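# Flip cone stand and stone disc sticker-up on mat

## Task

Turn the wooden cone stand over so that its round sticker, which now faces down, ends up facing up. Do the same for the stone disc, whose round sticker also faces down now. Each object is judged on its own. Both must rest completely inside the mat, neither inside, on top of or beneath the other, and no other object may be on the mat. Nothing may end up toppled. A reference image called manual comes with the job.

## Robot and tools

ROBOT. Two arms, left_arm and right_arm, face each other across a table. Each has six revolute joints and a two-finger parallel gripper. Scene frame: origin roughly halfway between the bases, +z up, table top at z = +0.020 m. left_arm's base is on the +y side at about (-0.022, +0.463, +0.039) m and right_arm's at about (-0.019, -0.461, +0.039) m. The names left and right do not match the sides of the images. Hand positions, orientations, velocities and wrist-camera poses in results use each arm's own base frame. Fixed cameras and the table use the scene frame. Printed hand poses can be off by a few centimetres, more at long reach.

GRIPPER. The fingers point along the hand's +x axis and close along its y axis. end_effector_position is the point between the fingers, 3 to 4 cm back from the tips. Only the last 1.5 cm of each finger's inner face is flat.

THE 14-NUMBER ROW. Every motion command uses rows of 14 numbers, each in [-1, 1]. The first 7 are for left_arm and the last 7 for right_arm, always both, even when one arm stays still. Per arm the order is: waist, shoulder, wrist roll, wrist yaw, wrist pitch, elbow, opening. This order is unusual (wrist joints before the elbow), so follow it exactly. The six joint numbers are offsets, not angles: they are added to the arm's Joint targets as they stood when the action or call began, not to the previous row. Sending the same offset twice moves the joint twice. Scale: 1.0 equals 3.826 rad for waist, shoulder and elbow, and 4.872 rad for wrist pitch, yaw and roll. Sending 0 for every joint holds the arm at its present Joint targets. The opening number is absolute: +1 fully open, -1 fully closed; bare fingers touch at about -0.78. Closing from fully open needs at least about 0.6 s. To keep a gripper as it is, resend its current command; 0 means half closed, not unchanged.

JOINT RANGES (rad): waist -3.054 to 3.054, shoulder 0.000 to 3.142, elbow 0.000 to 2.356, wrist pitch -1.571 to 1.571, wrist yaw -1.571 to 1.571, wrist roll -3.142 to 3.142. An action that pushes a joint more than 0.028 rad beyond its range is rejected for both arms. A joint that reaches its real end is stopped there, and the result prints "joint sent to its limit".

TOOLS.
execute_actions(actions, cameras): actions is a list of up to 15 actions. Each action is a table of up to 15 rows, one row per 1/30 s step; a shorter table repeats its last row to fill 15 steps. Images are returned only when actions is empty or cameras names them.
move(target, speed, blend, opening_speed, grip_force, blocking, cameras): target is one 14-number row or a list of up to 15 rows. Every row's joint offsets count from the same Joint targets at the start of the call, not from the previous row. All joints move together along a path, so the hand travels on a curve, and paths ignore obstacles and the other arm. speed: rad/s for the joint with the longest way to go, 0.01 to 8, default 0.5, one value or one per target. blend: rad, for rounding corners in a list; 0 stops at each target. opening_speed: per second on the -1 to +1 scale, at least 0.2. grip_force: newtons per finger pad, 8 to 34, one value or one per arm, kept until changed. blocking=false returns after about 0.5 s while the motion continues. The result adds a "move:" line such as done, off_target, moving, held or fault.
wait(seconds, cameras): 0 to 10 s with the last commands held; a running move carries on.
stop(cameras): brakes a running move.
zoom_image(camera, region): region [x0, y0, x1, y1] in pixels of that camera's newest image, at most 504 by 504.
show_instructions(): shows the reference image(s). read_manual(section): licence texts only. finished_scene(scene): ends the current scene, giving its number; it cannot be undone.

CAMERAS: cam_head_left, cam_head_right, cam_left_wrist, cam_right_wrist, each 896x504.

RESULTS. Joint positions and velocities list each arm in the row order above, then the finger-pad gap (m; 0.080 is fully open). Joint targets is what the next offsets add to. grip_measured is the finger opening on the command scale and can be off by about 2 mm; on a firmly held hard part it reads below the part's true width. To grip, command roughly 0.08 below the reading at first contact. grip_effort_n is motor effort (negative closing), not pad force. Joint torques and External joint torques help to spot contact. Wrist depth gives a 7x7 grid of distances in mm ahead of each wrist camera, "-" where there is no value. Other lines to watch for: blocked (an arm was stopped by something), joint command not followed (the clearance check altered targets), TORQUE FAULT, OVER-SPEED FAULT, MOTOR HOT, OVER-TEMPERATURE FAULT.

CAUTIONS. Each step the targets stay within a limited lead of the measured joints, and targets that would move a hand more than 70 mm are scaled back, so large changes need several actions or a move. Contact torque limits (N m): waist 18.2, shoulder 22.5, elbow 22.4, wrist pitch 5.92, wrist yaw 5.9, wrist roll 5.54; reaching one freezes that arm for 10 s, and a carried object's weight counts. Keep the arms from touching each other and never close a gripper on the other arm's fingers. Avoid fast hits, hard presses, dropping or releasing moving parts, and knocking anything off the table. Sending a far target in a single step can cause an over-speed fault. Long holds under load or at full stretch heat the motors. Loose objects may be nudged by outside forces now and then. While you think, the scene keeps running.

Each tool is called as a command line: name --argument value for each argument, lists and objects as JSON in quotes; but a table of rows of numbers goes row by row, as --pt "numbers of a row", without its own name.

Reference images:

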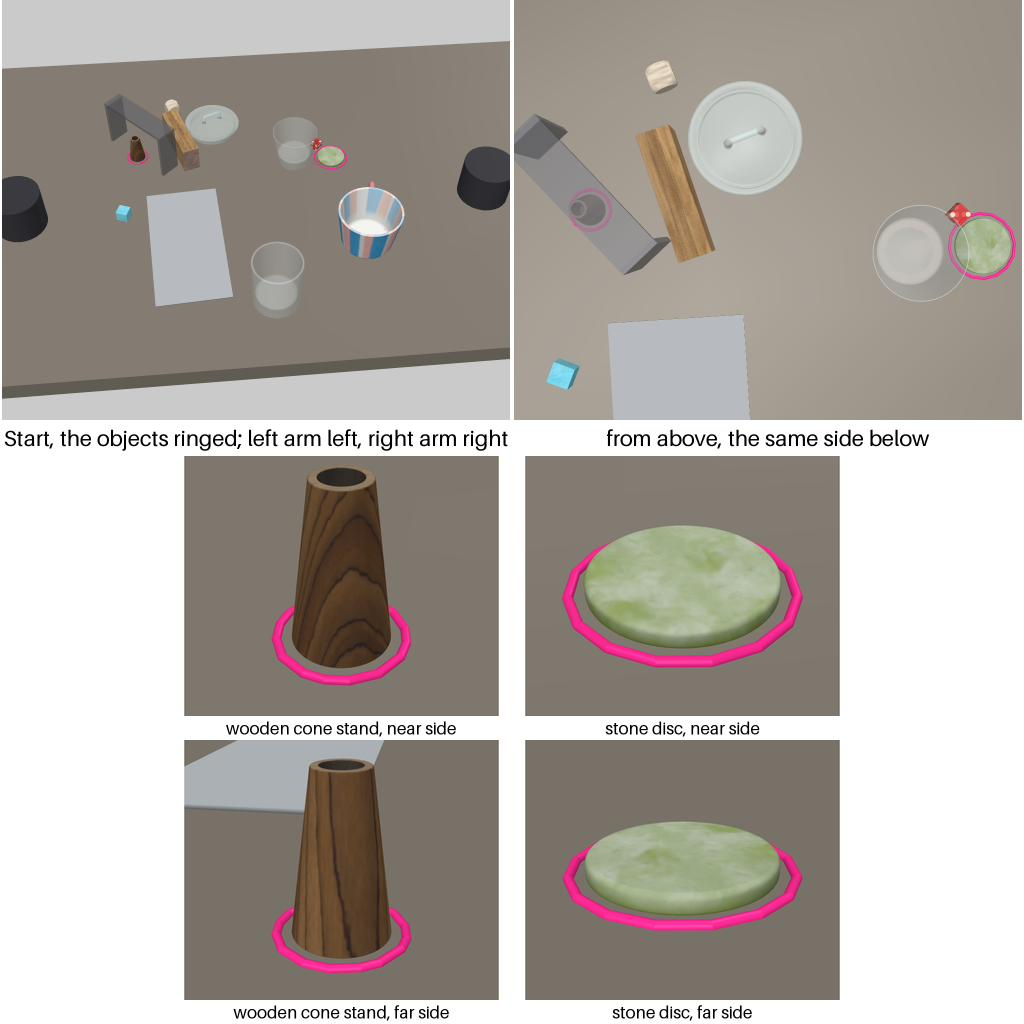

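## Session

execute_actions --actions '[]'

Scene clock: 0.00 s.
left_arm: end_effector_position=(+0.2393, -0.1094, +0.2918) grip_measured=+1.000 grip_effort_n=n/a end_effector_quat_wxyz=(+0.791, -0.014, +0.388, -0.472) | right_arm: end_effector_position=(+0.0040, -0.4251, +0.3276) grip_measured=+1.000 grip_effort_n=n/a end_effector_quat_wxyz=(-0.530, -0.270, +0.069, +0.801)
Joint names: [waist, shoulder, wrist roll, wrist yaw, wrist pitch, elbow]
Joint positions: left_arm=[0.024 1.268 0.591 0.87 -1.324 1.392 0.08] | right_arm=[-1.408 1.438 0.624 0.447 -0.343 1.371 0.08]
Joint velocities: within noise
Joint torques (N m): no reading
External joint torques (N m): no reading
Motor temperatures (°C): left_arm=[28 27 33 35 30 27] | right_arm=[27 25 29 32 30 23]
Heat: left arm: hottest wrist yaw 35 °C (+0.0 °C/min); right arm: hottest wrist yaw 32 °C (+0.0 °C/min).
Wrist depth (mm): cam_left_wrist=[406 462 - - - 921 - / 399 444 1695 1315 - 1045 873 / - - 1437 1406 - - 915 / 334 348 407 1632 - - 1041 / 316 344 386 445 - - - / - 84 368 407 - 86 - / - 84 342 382 419 86 -] | cam_right_wrist=[553 634 653 - 767 - - / 582 634 703 753 - - 1053 / 617 667 751 824 - - - / 711 724 821 951 - 1387 1319 / 733 - - - - 1319 1233 / - 75 88 - 1227 89 78 / - 70 - 1379 1221 84 -]
Joint targets: left_arm=[0.024 1.267 0.591 0.871 -1.323 1.392] | right_arm=[-1.408 1.437 0.624 0.448 -0.342 1.372]
Tool commands: left_gripper/opening=+1.0 right_gripper/opening=+1.0

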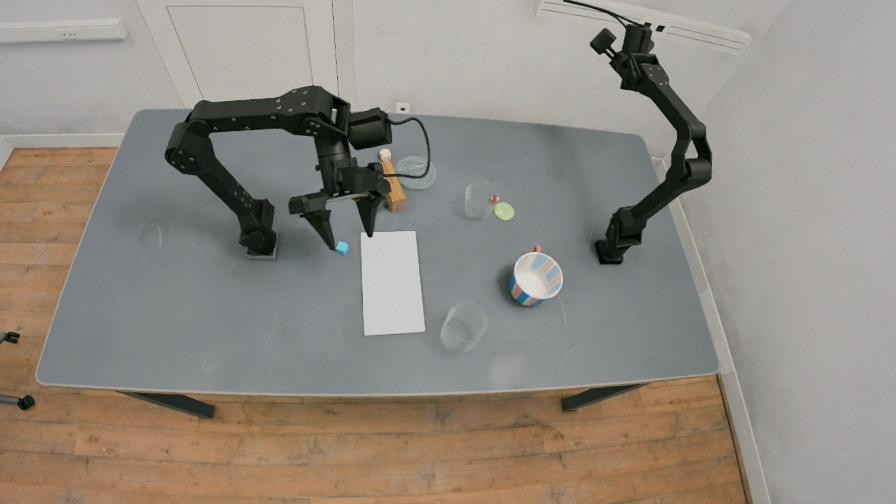

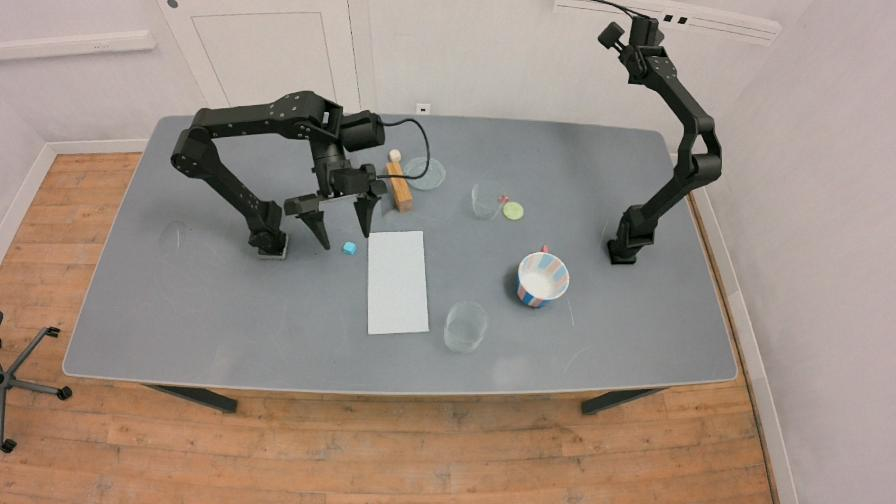

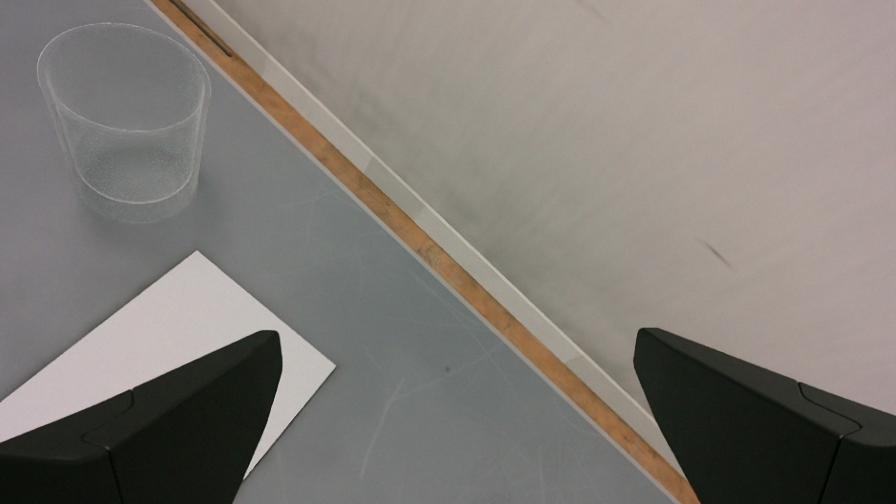

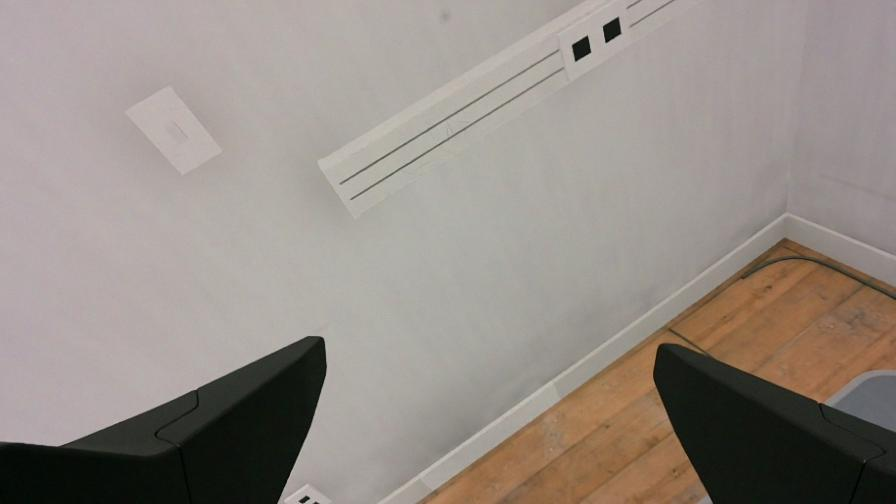

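move --target '[-0.35,0,0,0,0,0,1,0.0,0,0,0,0,0,1]' --speed 1.2 --cameras '["cam_head_left","cam_head_right"]'

zoom_image --camera "cam_head_left" --region '[300, 120, 580, 360]'

zoom_image --camera "cam_head_right" --region '[300, 120, 580, 360]'

Scene clock: 46.47 s.
left_arm: end_effector_position=(-0.0509, -0.2581, +0.2918) grip_measured=+1.000 grip_effort_n=-2.6 end_effector_quat_wxyz=(-0.328, -0.230, -0.314, +0.861) | right_arm: end_effector_position=(+0.0040, -0.4251, +0.3276) grip_measured=+1.000 grip_effort_n=1.2 end_effector_quat_wxyz=(-0.530, -0.270, +0.069, +0.801)
Joint names: [waist, shoulder, wrist roll, wrist yaw, wrist pitch, elbow]
Joint positions: left_arm=[-1.313 1.268 0.591 0.87 -1.324 1.392 0.08] | right_arm=[-1.408 1.438 0.624 0.447 -0.343 1.371 0.08]
Joint torques (N m): left_arm=[-0.15 -3.62 0.05 0.5 1.1 5.94] | right_arm=[-0.04 -6.45 -0.02 0.15 1.48 6]
External joint torques (N m): left_arm=[-0.13 0.03 0.03 0 0.25 -0.02] | right_arm=[-0.04 -0.54 0 0.02 -0.13 -0.91]
Motor temperatures (°C): left_arm=[27 29 32 35 31 33] | right_arm=[27 30 28 32 35 29]
Heat: left arm: hottest wrist yaw 35 °C (+0.0 °C/min); right arm: hottest wrist pitch 35 °C (+6.5 °C/min).
Wrist depth (mm): cam_left_wrist=[- - 1283 - - 1485 1302 / - - 1642 2003 2066 1445 1342 / - 1235 1546 1774 1477 1494 1421 / 1145 1230 1622 485 1799 1477 - / 1066 1175 398 439 - 2185 - / - 84 - 404 - 86 - / - - 353 - - 86 -] | cam_right_wrist=[- 621 637 - 782 944 - / - 634 695 760 - - - / 715 - 748 737 - - - / - - - 990 - 1461 1356 / - - - 951 - 1363 1221 / - 75 88 - 1312 89 345 / - 70 1081 1312 1209 84 -]
Joint targets: left_arm=[-1.316 1.267 0.591 0.871 -1.323 1.392] | right_arm=[-1.408 1.437 0.624 0.448 -0.342 1.372]
move: done
Images, in order (width x height): cam_head_left 896x504, cam_head_right 896x504.

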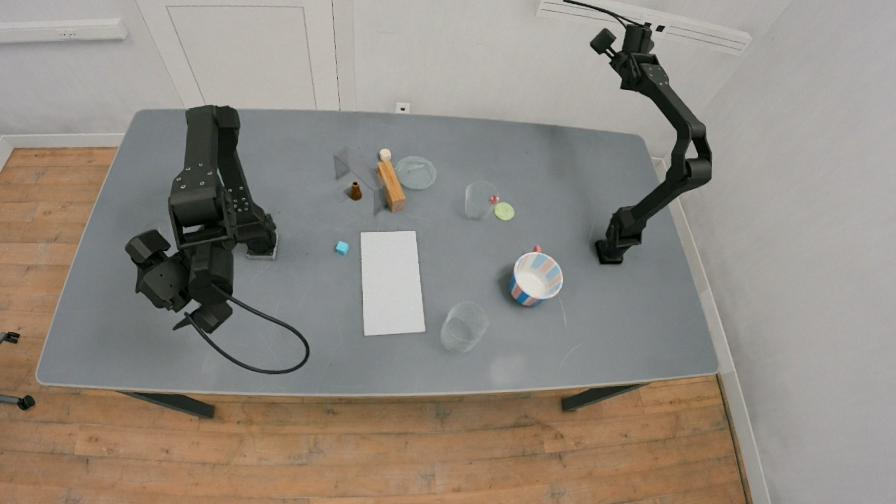

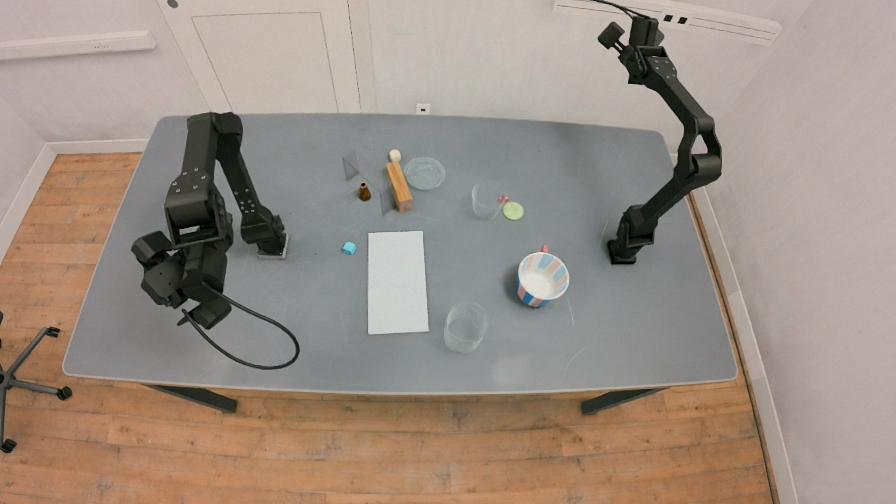

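Scaled by 1.800 from the camera's 896x504 image, which has a finer 1280x720 frame.

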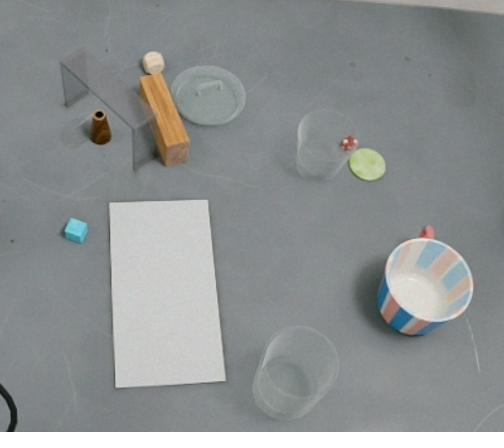

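Scaled by 1.800 from the camera's 896x504 image, which has a finer 1280x720 frame.

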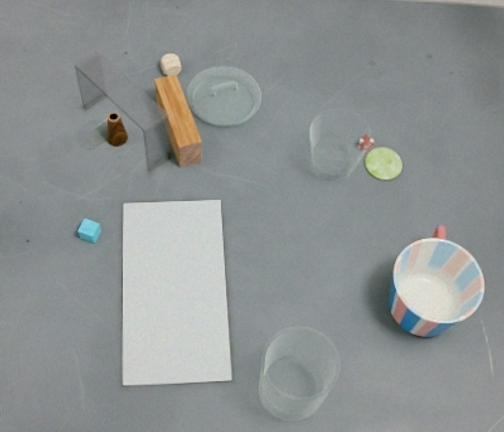

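move --target '[0.5123,-0.156,-0.1213,-0.1788,0.2469,-0.3155,0.35,0.2339,0.0661,-0.1281,-0.092,-0.2048,0.023,1]' --speed 1.0 --cameras '["all"]'

Scene clock: 97.23 s.
left_arm: end_effector_position=(+0.1912, +0.1424, +0.0842) grip_measured=+0.354 grip_effort_n=-18.8 end_effector_quat_wxyz=(+0.906, -0.093, +0.283, +0.300) | right_arm: end_effector_position=(+0.2623, -0.1493, +0.1508) grip_measured=+1.000 grip_effort_n=-0.2 end_effector_quat_wxyz=(+0.685, +0.180, +0.682, -0.184)
Joint names: [waist, shoulder, wrist roll, wrist yaw, wrist pitch, elbow]
Joint positions: left_arm=[0.642 0.676 0.003 0.002 -0.124 0.194 0.051] | right_arm=[-0.515 1.678 0.005 0.005 -1.337 1.45 0.08]
Joint torques (N m): left_arm=[0.2 -1.29 -0.05 -0.04 1.95 5.79] | right_arm=[0.29 -5.55 -0.14 -0.23 0.2 5.73]
External joint torques (N m): left_arm=[0.21 -0.37 -0.05 -0.04 0.31 -1.23] | right_arm=[0.27 1.1 -0.14 -0.23 -0.14 -0.04]
Heat: left arm: hottest elbow 35 °C (+2.0 °C/min); right arm: hottest wrist pitch 35 °C (+0.0 °C/min).
Wrist depth (mm): cam_left_wrist=[288 300 304 309 314 322 325 / - 104 108 106 108 107 279 / - 90 93 94 97 101 234 / - 133 204 208 209 137 217 / 106 142 192 191 193 188 196 / 173 128 101 169 98 78 178 / - - 157 161 159 73 -] | cam_right_wrist=[- - - - 200 195 - / - - 213 - - - - / - - 215 220 - 221 - / - 236 241 225 - - 223 / - 240 247 - - - - / 227 75 88 265 - 89 72 / - 70 - - - 84 -]
Joint targets: left_arm=[0.644 0.670 0.000 -0.001 -0.120 0.184] | right_arm=[-0.513 1.690 0.000 0.000 -1.340 1.461]
move: done

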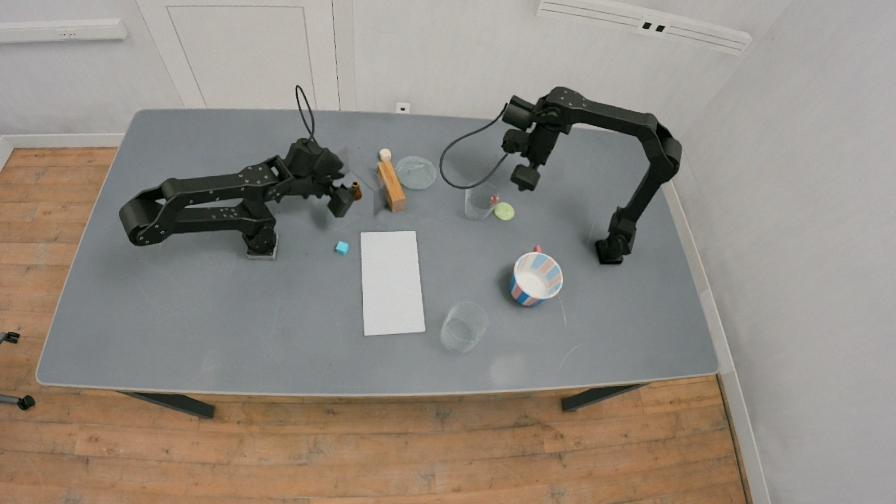

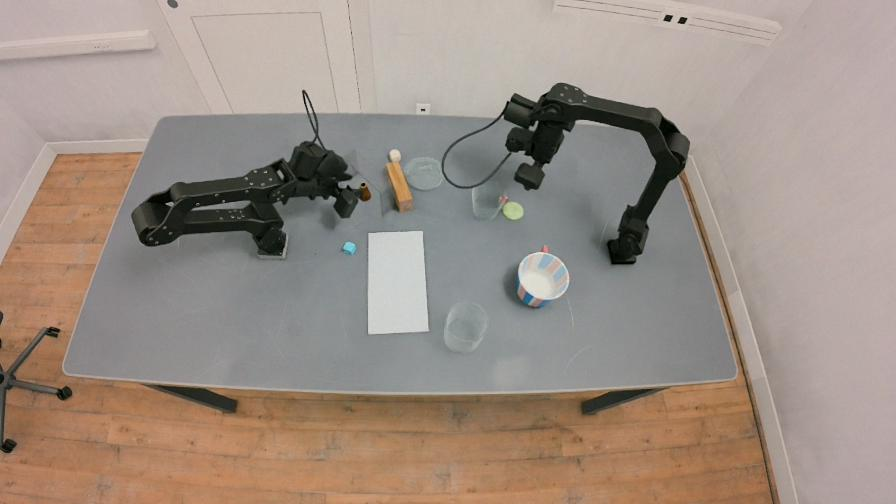

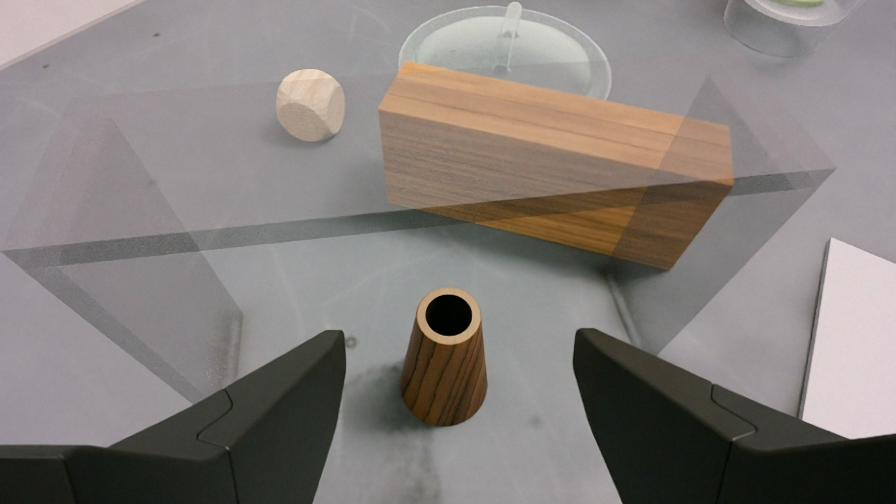

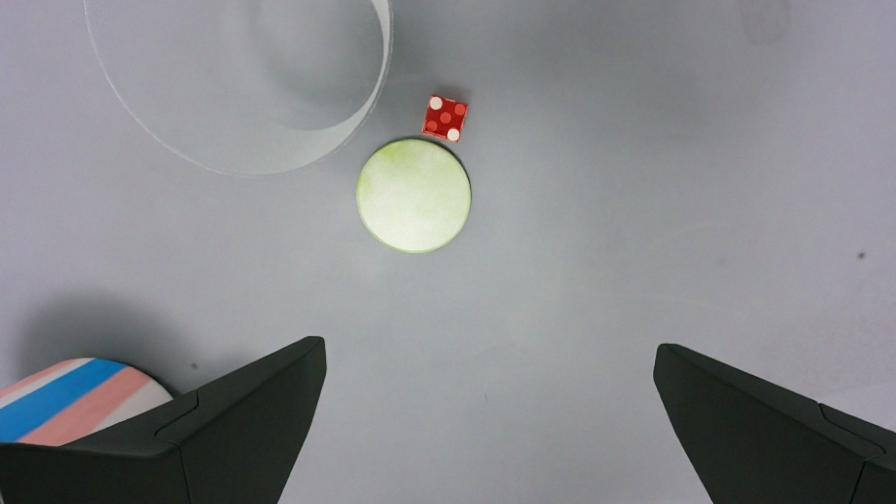

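move --target '[0.0031,0.0868,0,0,0.0593,-0.0133,0.35,0.0243,-0.0881,0,0,0.1574,-0.179,0.8]' --speed 0.5 --cameras '["cam_left_wrist","cam_right_wrist"]'

Scene clock: 128.57 s.
left_arm: end_effector_position=(+0.1995, +0.1524, +0.0406) grip_measured=+0.354 grip_effort_n=-18.4 end_effector_quat_wxyz=(+0.892, -0.108, +0.321, +0.301) | right_arm: end_effector_position=(+0.2657, -0.1204, +0.0786) grip_measured=+0.803 grip_effort_n=-15.1 end_effector_quat_wxyz=(+0.819, +0.115, +0.533, -0.179)
Joint names: [waist, shoulder, wrist roll, wrist yaw, wrist pitch, elbow]
Joint positions: left_arm=[0.654 0.999 0.003 0.002 0.166 0.142 0.051] | right_arm=[-0.423 1.363 0.005 0.005 -0.576 0.785 0.071]
Joint torques (N m): left_arm=[0.24 -1.26 -0.06 -0.04 1.89 5.06] | right_arm=[0.47 -5.86 -0.16 -0.22 1.11 4.16]
External joint torques (N m): left_arm=[0.23 0.61 -0.06 -0.04 0.34 -0.97] | right_arm=[0.47 -1.29 -0.16 -0.22 0.09 -2.01]
Heat: left arm: hottest wrist pitch 35 °C (+4.0 °C/min); right arm: hottest wrist pitch 32 °C (-4.0 °C/min).
Wrist depth (mm): cam_left_wrist=[- - - - - - - / - 179 179 168 149 136 96 / - 160 165 167 165 140 102 / 98 140 151 97 153 152 110 / - 134 141 103 141 142 144 / 126 121 101 128 127 78 135 / - - 118 121 120 73 -] | cam_right_wrist=[- - - - 180 177 - / - - 178 - - - - / - 176 175 - 168 - - / - 173 173 165 170 168 - / - 170 170 163 165 171 166 / - 74 86 - - 91 - / - 64 80 - - 83 -]
Joint targets: left_arm=[0.656 1.003 0.000 0.000 0.168 0.134] | right_arm=[-0.419 1.353 0.000 -0.001 -0.573 0.775]
move: done
Images, in order (width x height): cam_left_wrist 896x504, cam_right_wrist 896x504.

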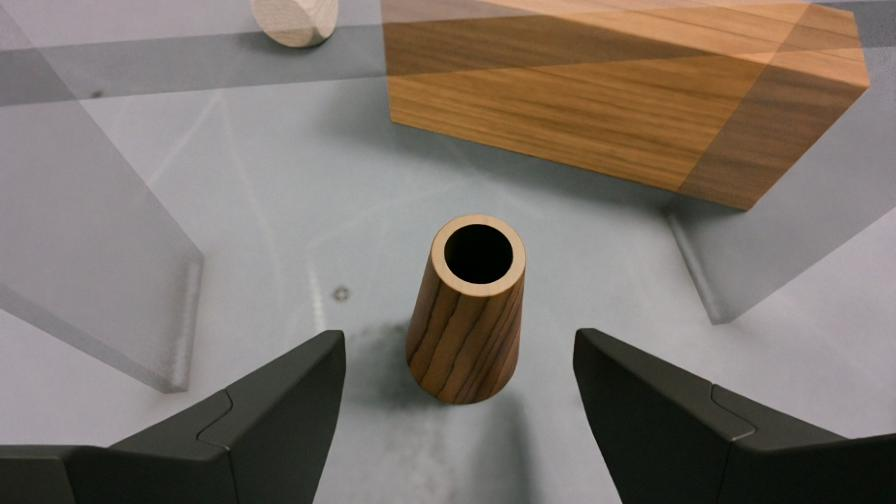

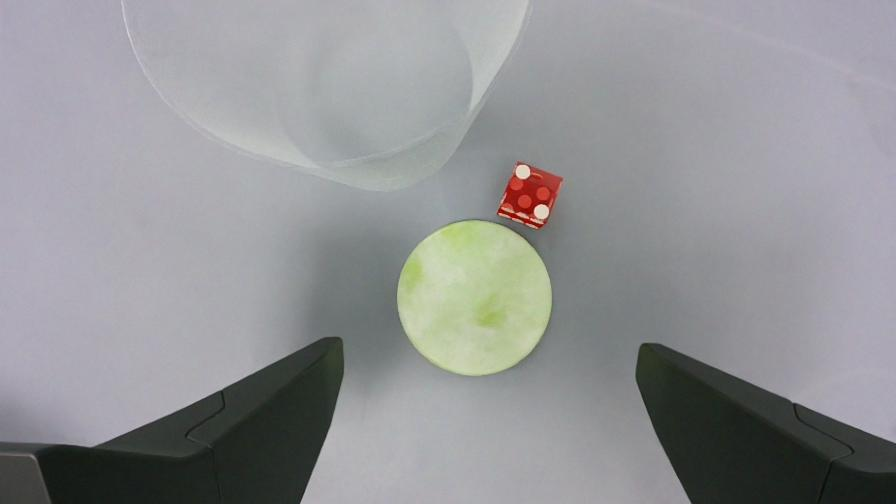

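move --pt "0.0 0.0306 0 0 0.0183 0.0076 0.35 0 0.0374 0 0 0.0603 -0.0392 0.8" --pt "0.0 0.0306 0 0 0.0183 0.0076 -0.5 0 0.0374 0 0 0.0603 -0.0392 0.3" --speed 0.3 --opening_speed 0.7 --cameras '["cam_left_wrist","cam_right_wrist"]'

Scene clock: 147.23 s.
left_arm: end_effector_position=(+0.2063, +0.1576, +0.0327) grip_measured=-0.284 grip_effort_n=-83.5 end_effector_quat_wxyz=(+0.889, -0.110, +0.327, +0.300) | right_arm: end_effector_position=(+0.2700, -0.1221, +0.0237) grip_measured=+0.311 grip_effort_n=-56.5 end_effector_quat_wxyz=(+0.824, +0.114, +0.525, -0.180)
Joint names: [waist, shoulder, wrist roll, wrist yaw, wrist pitch, elbow]
Joint positions: left_arm=[0.654 1.115 0.003 0.002 0.255 0.155 0.022] | right_arm=[-0.423 1.487 0.005 0.004 -0.282 0.634 0.049]
Joint torques (N m): left_arm=[0.25 -1.63 -0.06 -0.05 1.85 6.43] | right_arm=[0.34 -4.13 -0.15 -0.23 1.09 3.5]
External joint torques (N m): left_arm=[0.25 0.67 -0.06 -0.05 0.31 0.7] | right_arm=[0.33 0.77 -0.15 -0.22 0.04 -2.08]
Motor temperatures (°C): left_arm=[27 27 32 34 37 33] | right_arm=[27 30 28 31 32 29]
Heat: left arm: hottest wrist pitch 37 °C (+6.1 °C/min); right arm: hottest wrist pitch 32 °C (-4.1 °C/min).
Wrist depth (mm): cam_left_wrist=[- - - - - - - / 163 166 169 155 138 127 99 / - 152 154 156 155 146 97 / - 138 141 95 144 143 103 / - 125 130 79 132 132 133 / - 120 78 109 72 124 125 / - - - 113 - - -] | cam_right_wrist=[- 124 - - - - - / - 124 123 - - - - / - 121 121 121 - - - / - 120 - 112 112 117 117 / - - - 110 110 - 115 / - - 81 108 108 78 - / - - 77 - - 77 -]
Joint targets: left_arm=[0.656 1.120 0.000 0.000 0.258 0.163] | right_arm=[-0.419 1.496 0.000 -0.001 -0.279 0.626]
move: done
Images, in order (width x height): cam_left_wrist 896x504, cam_right_wrist 896x504.

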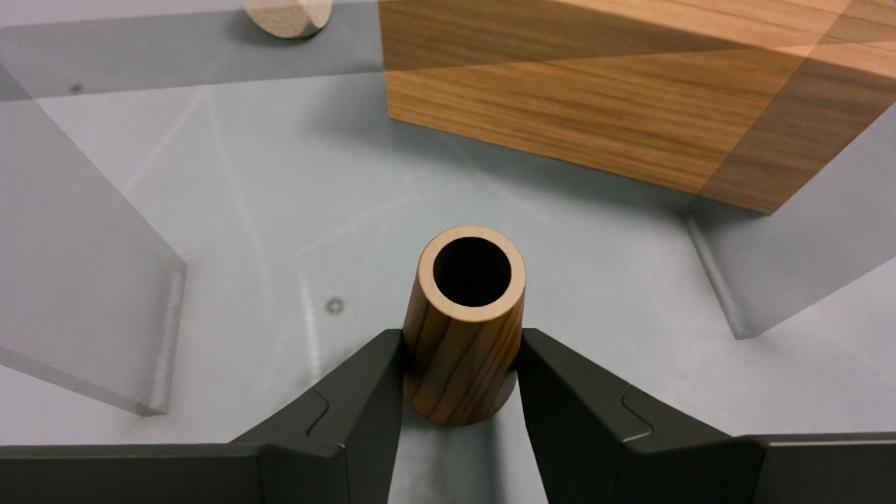

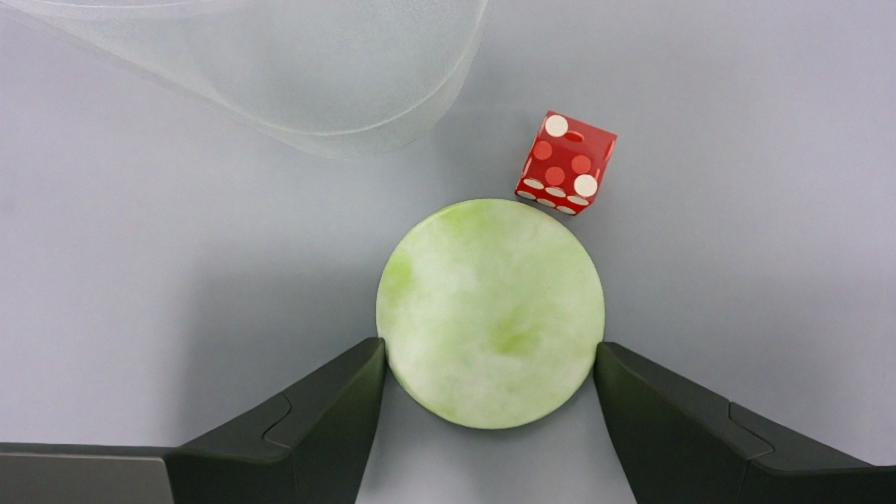

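move --pt "0 -0.0154 0 0 -0.0181 0.0073 -0.5 0 -0.041 0 0 -0.079 0.0593 0.3" --pt "0 -0.2015 0 0 -0.165 0.0084 -0.5 0 -0.041 0 0 -0.079 0.0593 0.3" --pt "-0.093 0.0557 0 0 -0.1264 0.173 -0.5 0.0834 -0.0099 0 0 -0.0574 0.0627 0.3" --pt "-0.229 0.0557 0.6425 0 -0.1264 0.173 -0.5 0.0834 0.022 0 0 -0.0013 0.0234 0.3" --speed '[0.4,0.6,0.8,1.2]' --blend '[0.03,0.1,0.05,0]' --cameras '["all"]'

Scene clock: 178.87 s.
left_arm: end_effector_position=(+0.3342, -0.0738, +0.1279) grip_measured=-0.287 grip_effort_n=-83.5 end_effector_quat_wxyz=(-0.039, +0.903, -0.096, -0.417) | right_arm: end_effector_position=(+0.3354, -0.0315, +0.0491) grip_measured=+0.303 grip_effort_n=-15.1 end_effector_quat_wxyz=(+0.864, +0.039, +0.500, -0.039)
Joint names: [waist, shoulder, wrist roll, wrist yaw, wrist pitch, elbow]
Joint positions: left_arm=[-0.217 1.331 3.127 0 -0.36 0.826 0.022] | right_arm=[-0.104 1.539 0.016 -0.024 -0.274 0.762 0.049]
Joint torques (N m): left_arm=[-0.17 -4.39 0.12 0.02 1.58 6.3] | right_arm=[0.48 -1.09 -0.45 0.94 0.3 0.27]
External joint torques (N m): left_arm=[-0.18 0.4 0.12 0.02 0.27 -0.34] | right_arm=[0.45 4.48 -0.45 0.96 -0.84 -5.55]
Heat: left arm: hottest wrist pitch 40 °C (+6.0 °C/min); right arm: hottest wrist pitch 32 °C (+0.0 °C/min).
Wrist depth (mm): cam_left_wrist=[154 156 155 156 156 156 156 / 181 179 174 180 180 180 183 / - 215 211 216 217 217 217 / 262 263 262 252 262 256 264 / - 335 319 - 321 326 342 / - - 72 - 72 298 485 / - - - 368 - - -] | cam_right_wrist=[- - - - - 165 - / - 170 169 - - 156 - / - - - 158 - 153 - / - 158 - 152 - 147 145 / - - - - - 145 - / - - 75 - 140 81 136 / - - 75 - - 76 -]
Joint targets: left_arm=[-0.220 1.333 3.130 0.000 -0.358 0.825] | right_arm=[-0.100 1.580 0.000 -0.001 -0.285 0.715]
move: off_target (right_arm); right_arm: the elbow is farthest, 0.047 rad from its target

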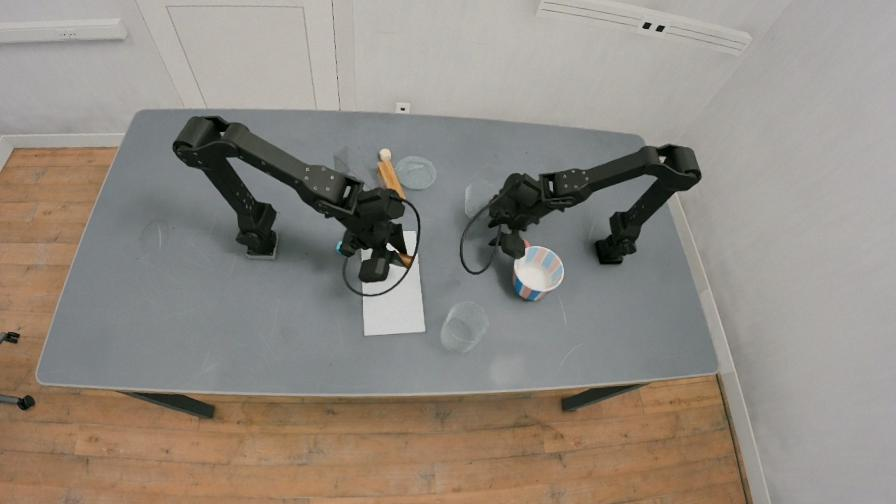

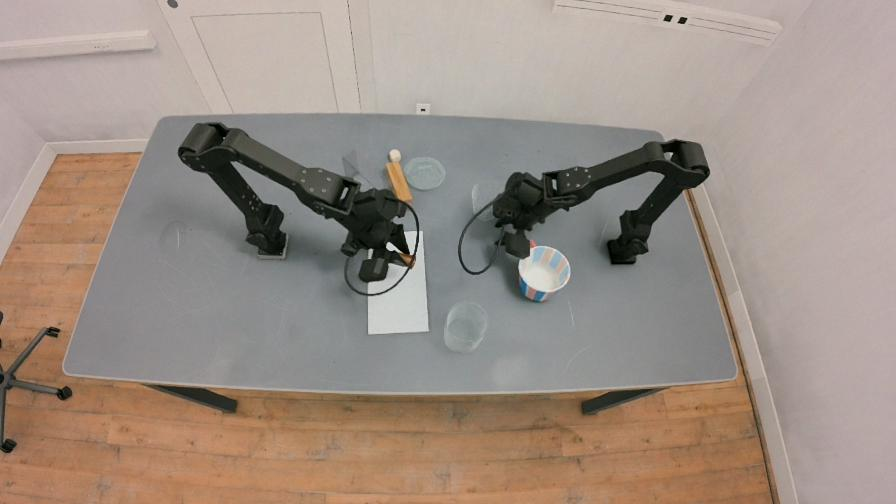

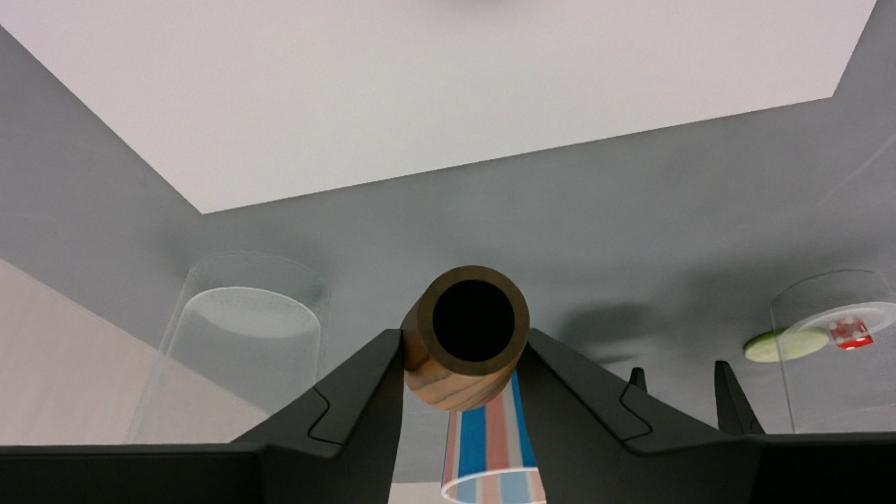

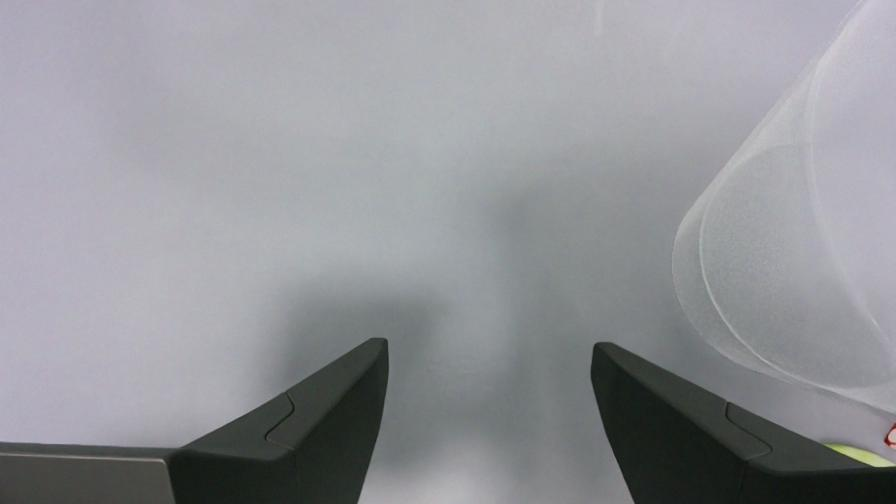

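move --pt "0 0.02 0 0 0.03 -0.02 -0.5 0 -0.0319 0 0 -0.0561 0.0395 0.3" --pt "0 0.0675 0 0 0.1076 -0.0695 -0.5 -0.0836 -0.063 0 0 -0.0778 0.0361 0.8" --speed 0.5 --cameras '["all"]'

Scene clock: 189.00 s.
left_arm: end_effector_position=(+0.3462, -0.0764, +0.0392) grip_measured=-0.287 grip_effort_n=-83.5 end_effector_quat_wxyz=(-0.036, +0.914, -0.097, -0.391) | right_arm: end_effector_position=(+0.2696, -0.1189, +0.0988) grip_measured=+0.796 grip_effort_n=17.0 end_effector_quat_wxyz=(+0.820, +0.115, +0.533, -0.174)
Joint names: [waist, shoulder, wrist roll, wrist yaw, wrist pitch, elbow]
Joint positions: left_arm=[-0.217 1.563 3.127 0 0.175 0.58 0.022] | right_arm=[-0.417 1.349 0.005 -0.002 -0.662 0.858 0.071]
Joint torques (N m): left_arm=[-0.2 -2.15 0.11 0.01 0.99 3.17] | right_arm=[-0.39 -6.08 -0.14 0.07 0.78 4.79]
External joint torques (N m): left_arm=[-0.2 3.3 0.11 0.01 -0.41 -2.37] | right_arm=[-0.38 -1.47 -0.14 0.07 -0.23 -1.49]
Heat: left arm: hottest wrist pitch 38 °C (+3.0 °C/min); right arm: hottest wrist pitch 32 °C (+0.0 °C/min).
Wrist depth (mm): cam_left_wrist=[- - - - - - - / - 72 72 75 70 72 72 / - 86 87 87 91 87 84 / 114 103 108 104 104 109 110 / 155 145 136 - 145 155 157 / 232 210 72 117 73 214 241 / - - - - - - -] | cam_right_wrist=[- - - - - - 199 / 203 - - - 195 - - / - - - - - 192 - / - 191 - 186 - 188 - / - 191 185 183 183 - - / - 74 86 - - 91 - / - 63 79 - - 83 -]
Joint targets: left_arm=[-0.220 1.591 3.130 0.000 0.166 0.559] | right_arm=[-0.420 1.339 0.000 -0.001 -0.664 0.853]
move: done

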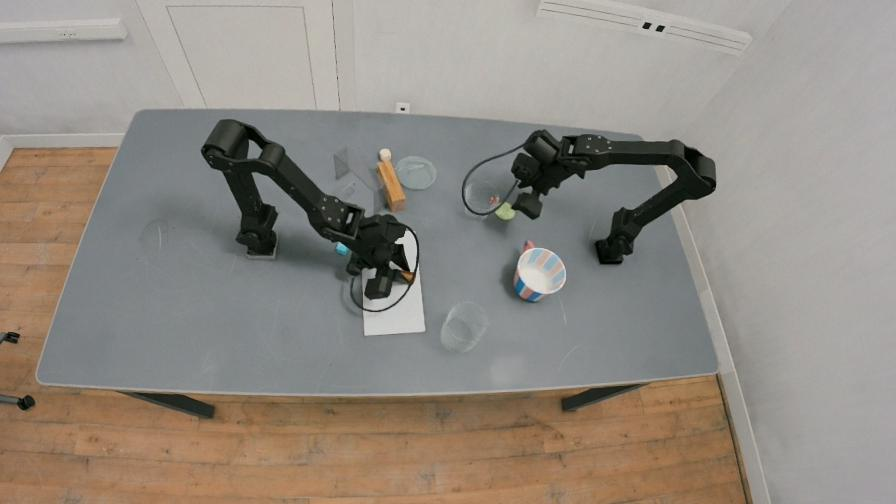

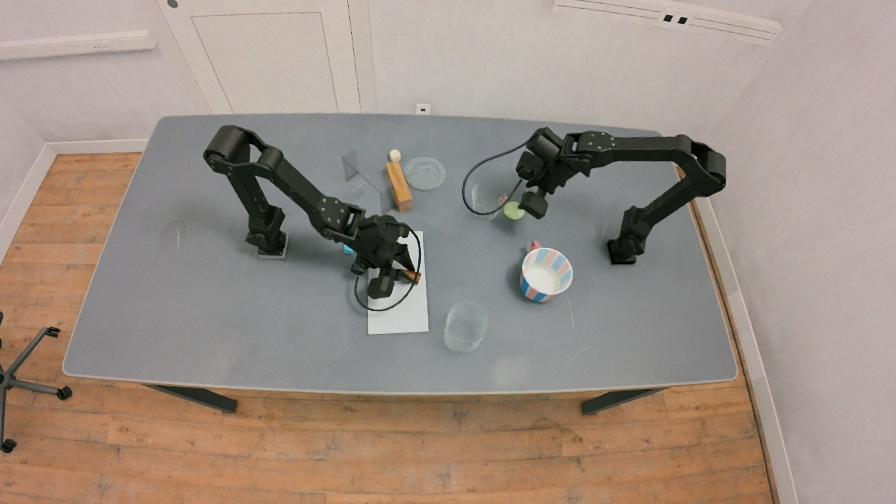

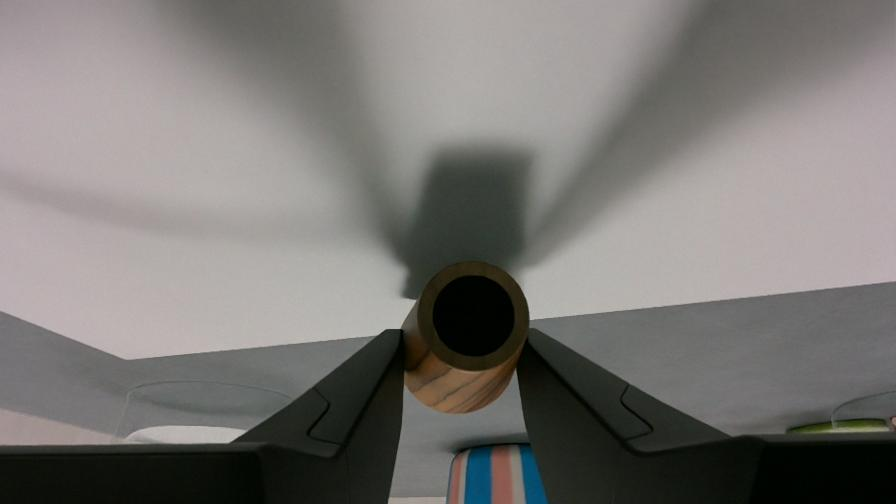

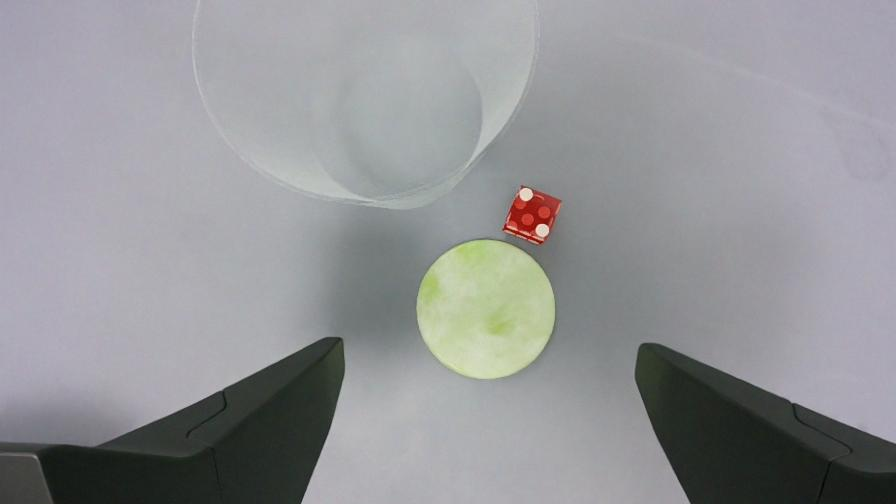

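move --target '[0,0,0,0,0,0,-0.31,-0.0044,-0.0016,0,0,0.0653,-0.0455,0.8]' --speed 0.5 --cameras '["cam_left_wrist","cam_right_wrist"]'

Scene clock: 219.40 s.
left_arm: end_effector_position=(+0.3462, -0.0764, +0.0392) grip_measured=-0.287 grip_effort_n=-83.5 end_effector_quat_wxyz=(-0.036, +0.914, -0.097, -0.391) | right_arm: end_effector_position=(+0.2800, -0.1291, +0.0751) grip_measured=+0.797 grip_effort_n=17.0 end_effector_quat_wxyz=(+0.856, +0.106, +0.469, -0.188)
Joint names: [waist, shoulder, wrist roll, wrist yaw, wrist pitch, elbow]
Joint positions: left_arm=[-0.217 1.563 3.127 0 0.175 0.58 0.022] | right_arm=[-0.433 1.343 0.005 -0.002 -0.35 0.688 0.071]
Joint torques (N m): left_arm=[-0.19 -2.15 0.11 0.02 0.98 3.17] | right_arm=[-0.51 -5.84 -0.14 0.02 1.29 4.2]
External joint torques (N m): left_arm=[-0.22 3.3 0.11 0.02 -0.42 -2.39] | right_arm=[-0.48 -1.34 -0.15 0.02 0.06 -2.05]
Heat: left arm: hottest wrist pitch 34 °C (-4.0 °C/min); right arm: hottest wrist pitch 32 °C (+0.0 °C/min).
Wrist depth (mm): cam_left_wrist=[- - - - - - - / - 72 72 75 - 72 72 / - 86 87 87 91 84 84 / 114 103 109 103 109 109 110 / 155 145 145 - 137 155 157 / 211 209 72 96 72 215 241 / - - - - - - -] | cam_right_wrist=[- - - - - - - / - - - - 189 187 - / - - - - 182 181 - / 177 176 177 - 174 175 - / - 170 - 163 - - - / - 70 93 157 158 91 - / - 64 79 154 - 83 -]
Joint targets: left_arm=[-0.220 1.591 3.130 0.000 0.166 0.559] | right_arm=[-0.437 1.333 0.000 -0.001 -0.346 0.679]
move: done
Images, in order (width x height): cam_left_wrist 896x504, cam_right_wrist 896x504.

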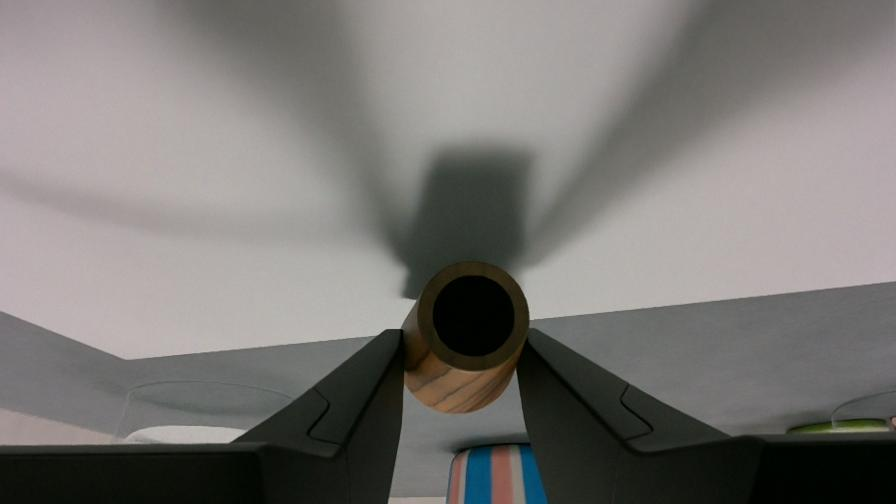

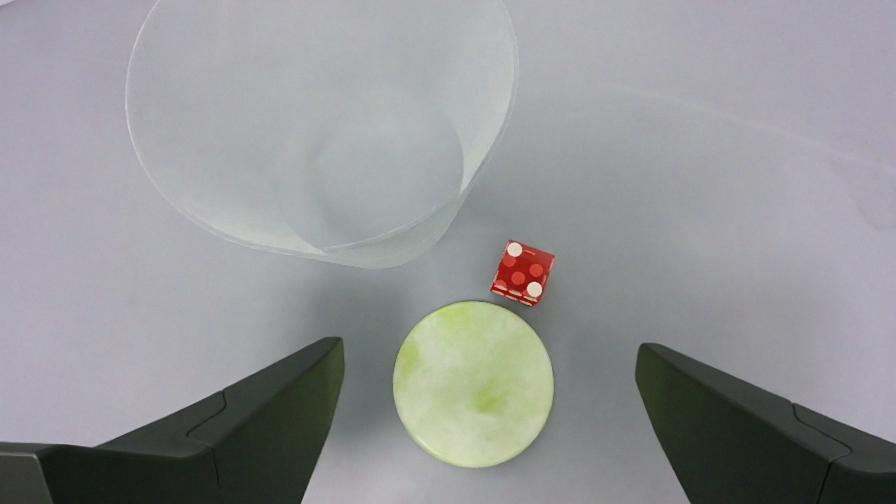

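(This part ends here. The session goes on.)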